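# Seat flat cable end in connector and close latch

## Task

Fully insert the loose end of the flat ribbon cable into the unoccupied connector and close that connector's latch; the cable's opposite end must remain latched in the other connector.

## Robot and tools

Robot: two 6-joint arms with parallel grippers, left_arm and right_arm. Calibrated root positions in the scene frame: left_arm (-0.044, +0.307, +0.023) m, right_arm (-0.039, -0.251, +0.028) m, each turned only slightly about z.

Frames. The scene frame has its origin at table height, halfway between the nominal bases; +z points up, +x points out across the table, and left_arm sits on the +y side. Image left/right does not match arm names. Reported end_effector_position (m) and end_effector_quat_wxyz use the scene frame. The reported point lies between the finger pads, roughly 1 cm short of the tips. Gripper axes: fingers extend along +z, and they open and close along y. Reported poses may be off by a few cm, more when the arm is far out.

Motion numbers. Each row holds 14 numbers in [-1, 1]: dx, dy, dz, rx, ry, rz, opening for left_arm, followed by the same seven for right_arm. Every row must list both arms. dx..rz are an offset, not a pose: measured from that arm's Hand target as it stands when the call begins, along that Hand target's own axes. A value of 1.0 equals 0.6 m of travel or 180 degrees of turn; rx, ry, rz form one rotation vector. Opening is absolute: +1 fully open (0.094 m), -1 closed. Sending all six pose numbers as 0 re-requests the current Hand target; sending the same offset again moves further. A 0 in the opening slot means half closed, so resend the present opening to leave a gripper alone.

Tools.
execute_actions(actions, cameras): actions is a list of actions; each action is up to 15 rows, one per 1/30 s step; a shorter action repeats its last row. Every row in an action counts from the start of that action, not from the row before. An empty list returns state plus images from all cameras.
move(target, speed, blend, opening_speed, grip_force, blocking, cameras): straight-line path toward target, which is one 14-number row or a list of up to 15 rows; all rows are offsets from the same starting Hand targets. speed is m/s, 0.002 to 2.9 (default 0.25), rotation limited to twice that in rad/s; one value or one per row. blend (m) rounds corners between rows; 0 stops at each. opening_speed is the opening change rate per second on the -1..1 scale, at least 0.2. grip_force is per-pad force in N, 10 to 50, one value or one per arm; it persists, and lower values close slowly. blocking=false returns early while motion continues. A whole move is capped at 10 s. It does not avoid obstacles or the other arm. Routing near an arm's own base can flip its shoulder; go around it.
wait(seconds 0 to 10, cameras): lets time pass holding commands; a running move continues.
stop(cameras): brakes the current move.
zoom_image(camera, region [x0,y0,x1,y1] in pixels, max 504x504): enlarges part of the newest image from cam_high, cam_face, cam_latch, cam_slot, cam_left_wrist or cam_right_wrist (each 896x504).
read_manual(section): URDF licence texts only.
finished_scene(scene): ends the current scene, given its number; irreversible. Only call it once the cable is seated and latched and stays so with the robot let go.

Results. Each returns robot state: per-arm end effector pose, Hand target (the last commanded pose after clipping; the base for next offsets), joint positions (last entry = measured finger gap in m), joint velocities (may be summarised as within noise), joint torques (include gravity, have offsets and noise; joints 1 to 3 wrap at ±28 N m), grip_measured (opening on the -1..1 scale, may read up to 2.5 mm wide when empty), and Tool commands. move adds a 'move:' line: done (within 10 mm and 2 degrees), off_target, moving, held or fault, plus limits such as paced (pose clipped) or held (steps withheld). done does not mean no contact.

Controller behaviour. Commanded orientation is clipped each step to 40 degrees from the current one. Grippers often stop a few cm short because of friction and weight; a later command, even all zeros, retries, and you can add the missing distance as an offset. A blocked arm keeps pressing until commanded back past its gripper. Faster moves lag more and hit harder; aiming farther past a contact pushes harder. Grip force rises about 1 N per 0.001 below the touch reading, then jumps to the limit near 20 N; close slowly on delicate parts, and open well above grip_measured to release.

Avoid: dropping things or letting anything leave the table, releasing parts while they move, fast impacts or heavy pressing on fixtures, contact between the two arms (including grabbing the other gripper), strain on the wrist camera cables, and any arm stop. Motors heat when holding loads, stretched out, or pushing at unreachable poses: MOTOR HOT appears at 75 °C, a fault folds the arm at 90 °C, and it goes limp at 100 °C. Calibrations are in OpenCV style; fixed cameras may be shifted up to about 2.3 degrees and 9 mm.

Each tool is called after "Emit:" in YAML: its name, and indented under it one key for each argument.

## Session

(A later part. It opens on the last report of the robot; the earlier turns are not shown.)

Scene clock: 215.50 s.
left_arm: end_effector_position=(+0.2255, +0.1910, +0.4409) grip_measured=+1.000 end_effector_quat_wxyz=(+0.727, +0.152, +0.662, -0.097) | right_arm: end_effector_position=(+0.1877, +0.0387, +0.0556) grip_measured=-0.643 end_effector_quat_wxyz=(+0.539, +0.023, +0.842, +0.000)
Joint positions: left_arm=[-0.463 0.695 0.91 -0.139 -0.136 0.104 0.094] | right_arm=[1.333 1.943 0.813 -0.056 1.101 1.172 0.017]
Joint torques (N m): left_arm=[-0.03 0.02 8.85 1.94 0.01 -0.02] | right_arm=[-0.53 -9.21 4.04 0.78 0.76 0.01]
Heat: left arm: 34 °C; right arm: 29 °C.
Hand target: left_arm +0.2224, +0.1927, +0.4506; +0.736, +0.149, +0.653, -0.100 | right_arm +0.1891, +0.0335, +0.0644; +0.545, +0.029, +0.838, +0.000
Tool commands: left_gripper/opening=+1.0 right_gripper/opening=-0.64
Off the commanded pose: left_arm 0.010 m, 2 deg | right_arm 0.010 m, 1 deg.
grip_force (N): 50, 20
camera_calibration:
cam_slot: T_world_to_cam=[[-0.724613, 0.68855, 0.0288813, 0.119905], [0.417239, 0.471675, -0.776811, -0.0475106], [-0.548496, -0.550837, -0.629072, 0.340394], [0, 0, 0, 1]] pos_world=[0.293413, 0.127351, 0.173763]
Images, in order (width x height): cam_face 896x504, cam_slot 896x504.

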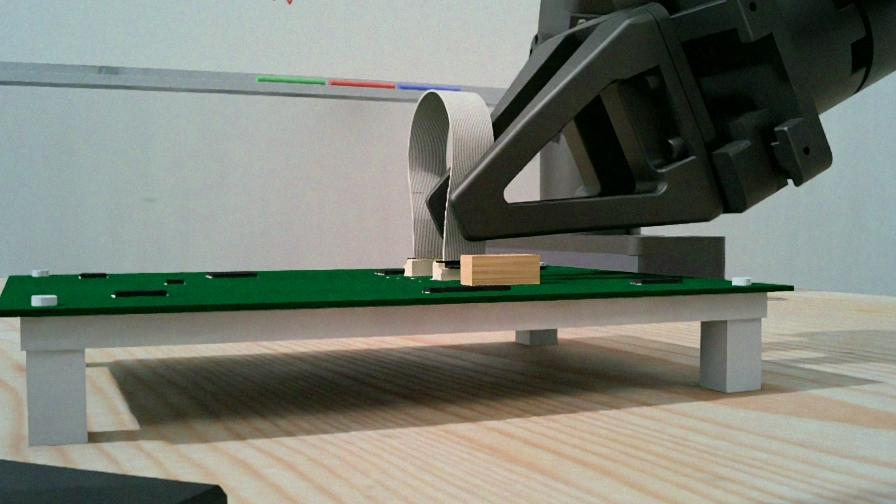

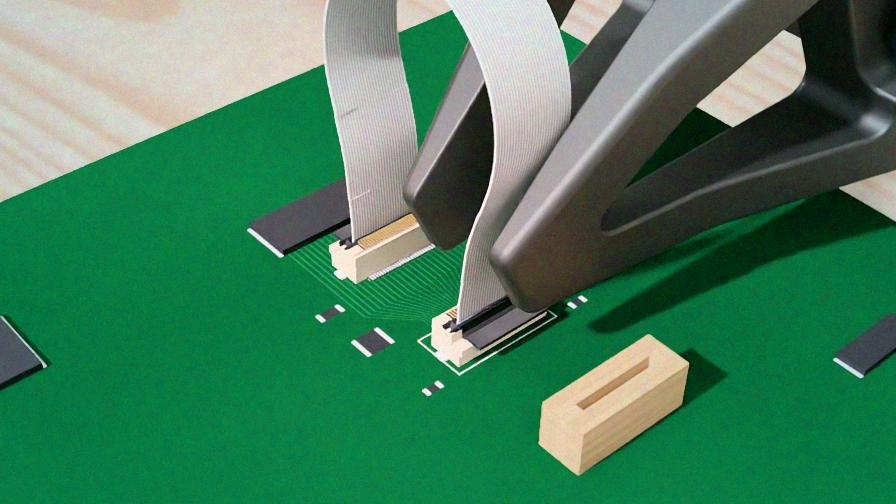

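Emit:
move:
  target: [0,0,0,0,0,0,1, 0,0,-0.12,0,0,0,-0.64]
  speed: 0.1
  cameras: ["cam_latch","cam_slot","cam_face"]

Emit:
zoom_image:
  camera: "cam_latch"
  region: [400, 350, 450, 395]

Emit:
zoom_image:
  camera: "cam_slot"
  region: [420, 260, 580, 370]

Emit:
zoom_image:
  camera: "cam_slot"
  region: [310, 180, 470, 290]

Scene clock: 219.37 s.
left_arm: end_effector_position=(+0.2255, +0.1910, +0.4409) grip_measured=+1.000 end_effector_quat_wxyz=(+0.727, +0.152, +0.662, -0.097) | right_arm: end_effector_position=(+0.1226, +0.0295, +0.0854) grip_measured=-0.643 end_effector_quat_wxyz=(+0.532, +0.025, +0.846, -0.008)
Joint positions: left_arm=[-0.463 0.695 0.91 -0.139 -0.136 0.104 0.094] | right_arm=[1.547 1.889 0.942 -0.713 1.121 1.684 0.017]
Joint torques (N m): left_arm=[0.01 0.02 8.94 1.95 -0.01 -0.02] | right_arm=[0.47 -6.3 7.38 0.18 1 0.08]
Heat: left arm: 34 °C; right arm: 29 °C.
Hand target: left_arm +0.2224, +0.1927, +0.4506; +0.736, +0.149, +0.653, -0.100 | right_arm +0.1233, +0.0358, +0.0936; +0.545, +0.029, +0.838, +0.000
Off the commanded pose: left_arm 0.010 m, 2 deg | right_arm 0.010 m, 2 deg.
grip_force (N): 50, 20
move: done
camera_calibration:
cam_slot: T_world_to_cam=[[-0.724613, 0.68855, 0.0288813, 0.119905], [0.417239, 0.471675, -0.776811, -0.0475106], [-0.548496, -0.550837, -0.629072, 0.340394], [0, 0, 0, 1]] pos_world=[0.293413, 0.127351, 0.173763]
Images, in order (width x height): cam_face 896x504, cam_latch 896x504, cam_slot 896x504.

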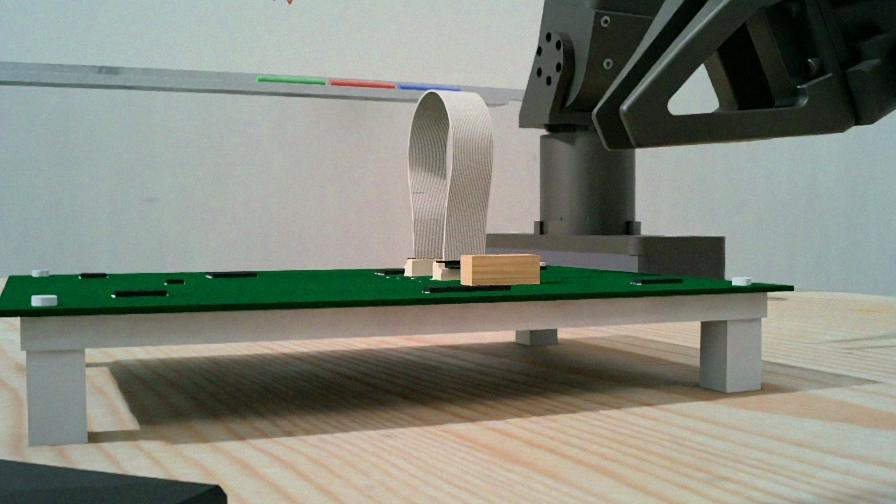

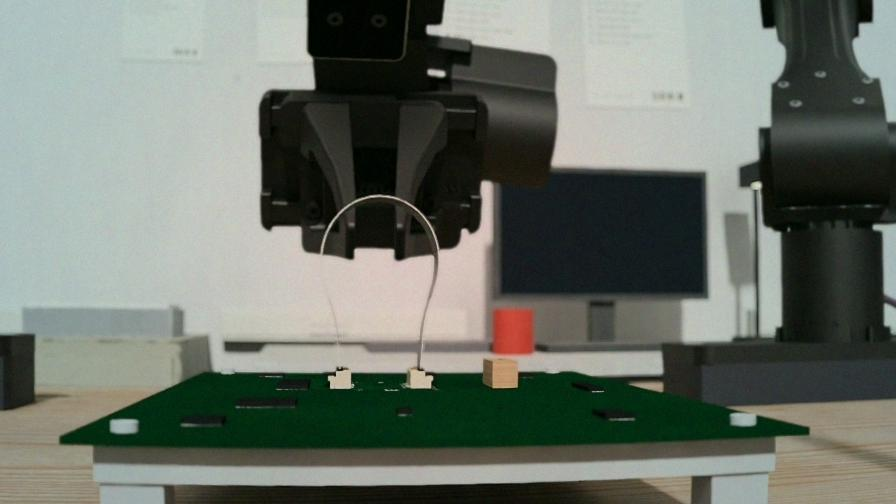

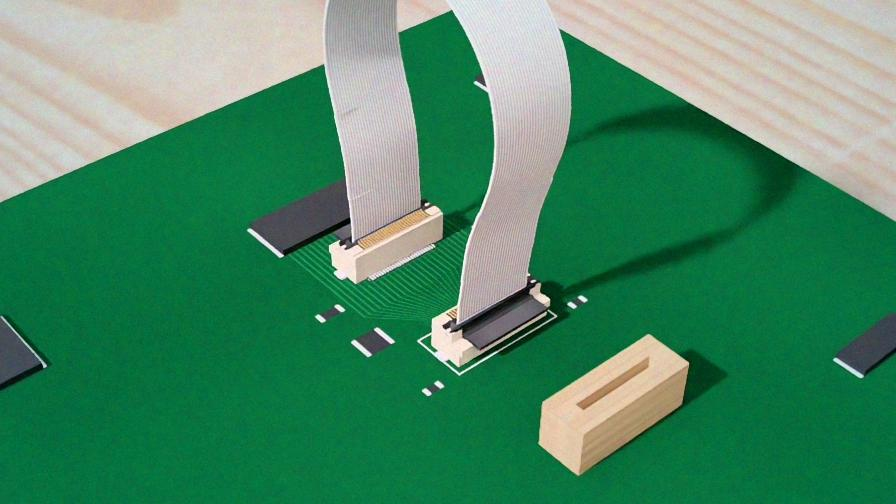

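Scaled by 10.080 from the camera's 896x504 image, which has a finer 1280x720 frame.

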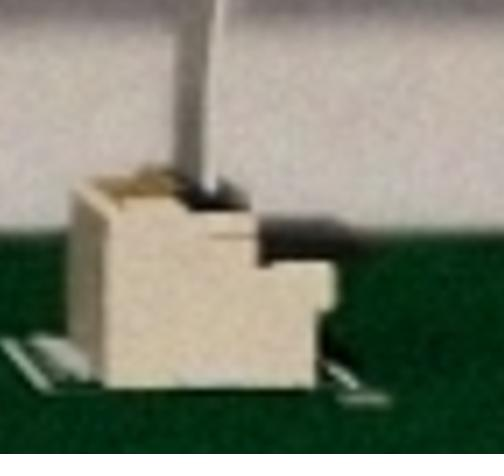

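Scaled by 3.150 from the camera's 896x504 image, which has a finer 1280x720 frame.

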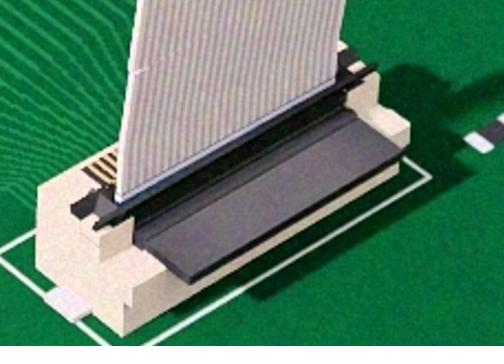

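Scaled by 3.150 from the camera's 896x504 image, which has a finer 1280x720 frame.

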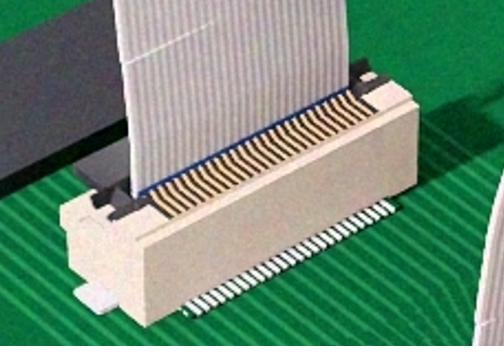

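Emit:
finished_scene:
  scene: 2

The scene is finished: the task was done.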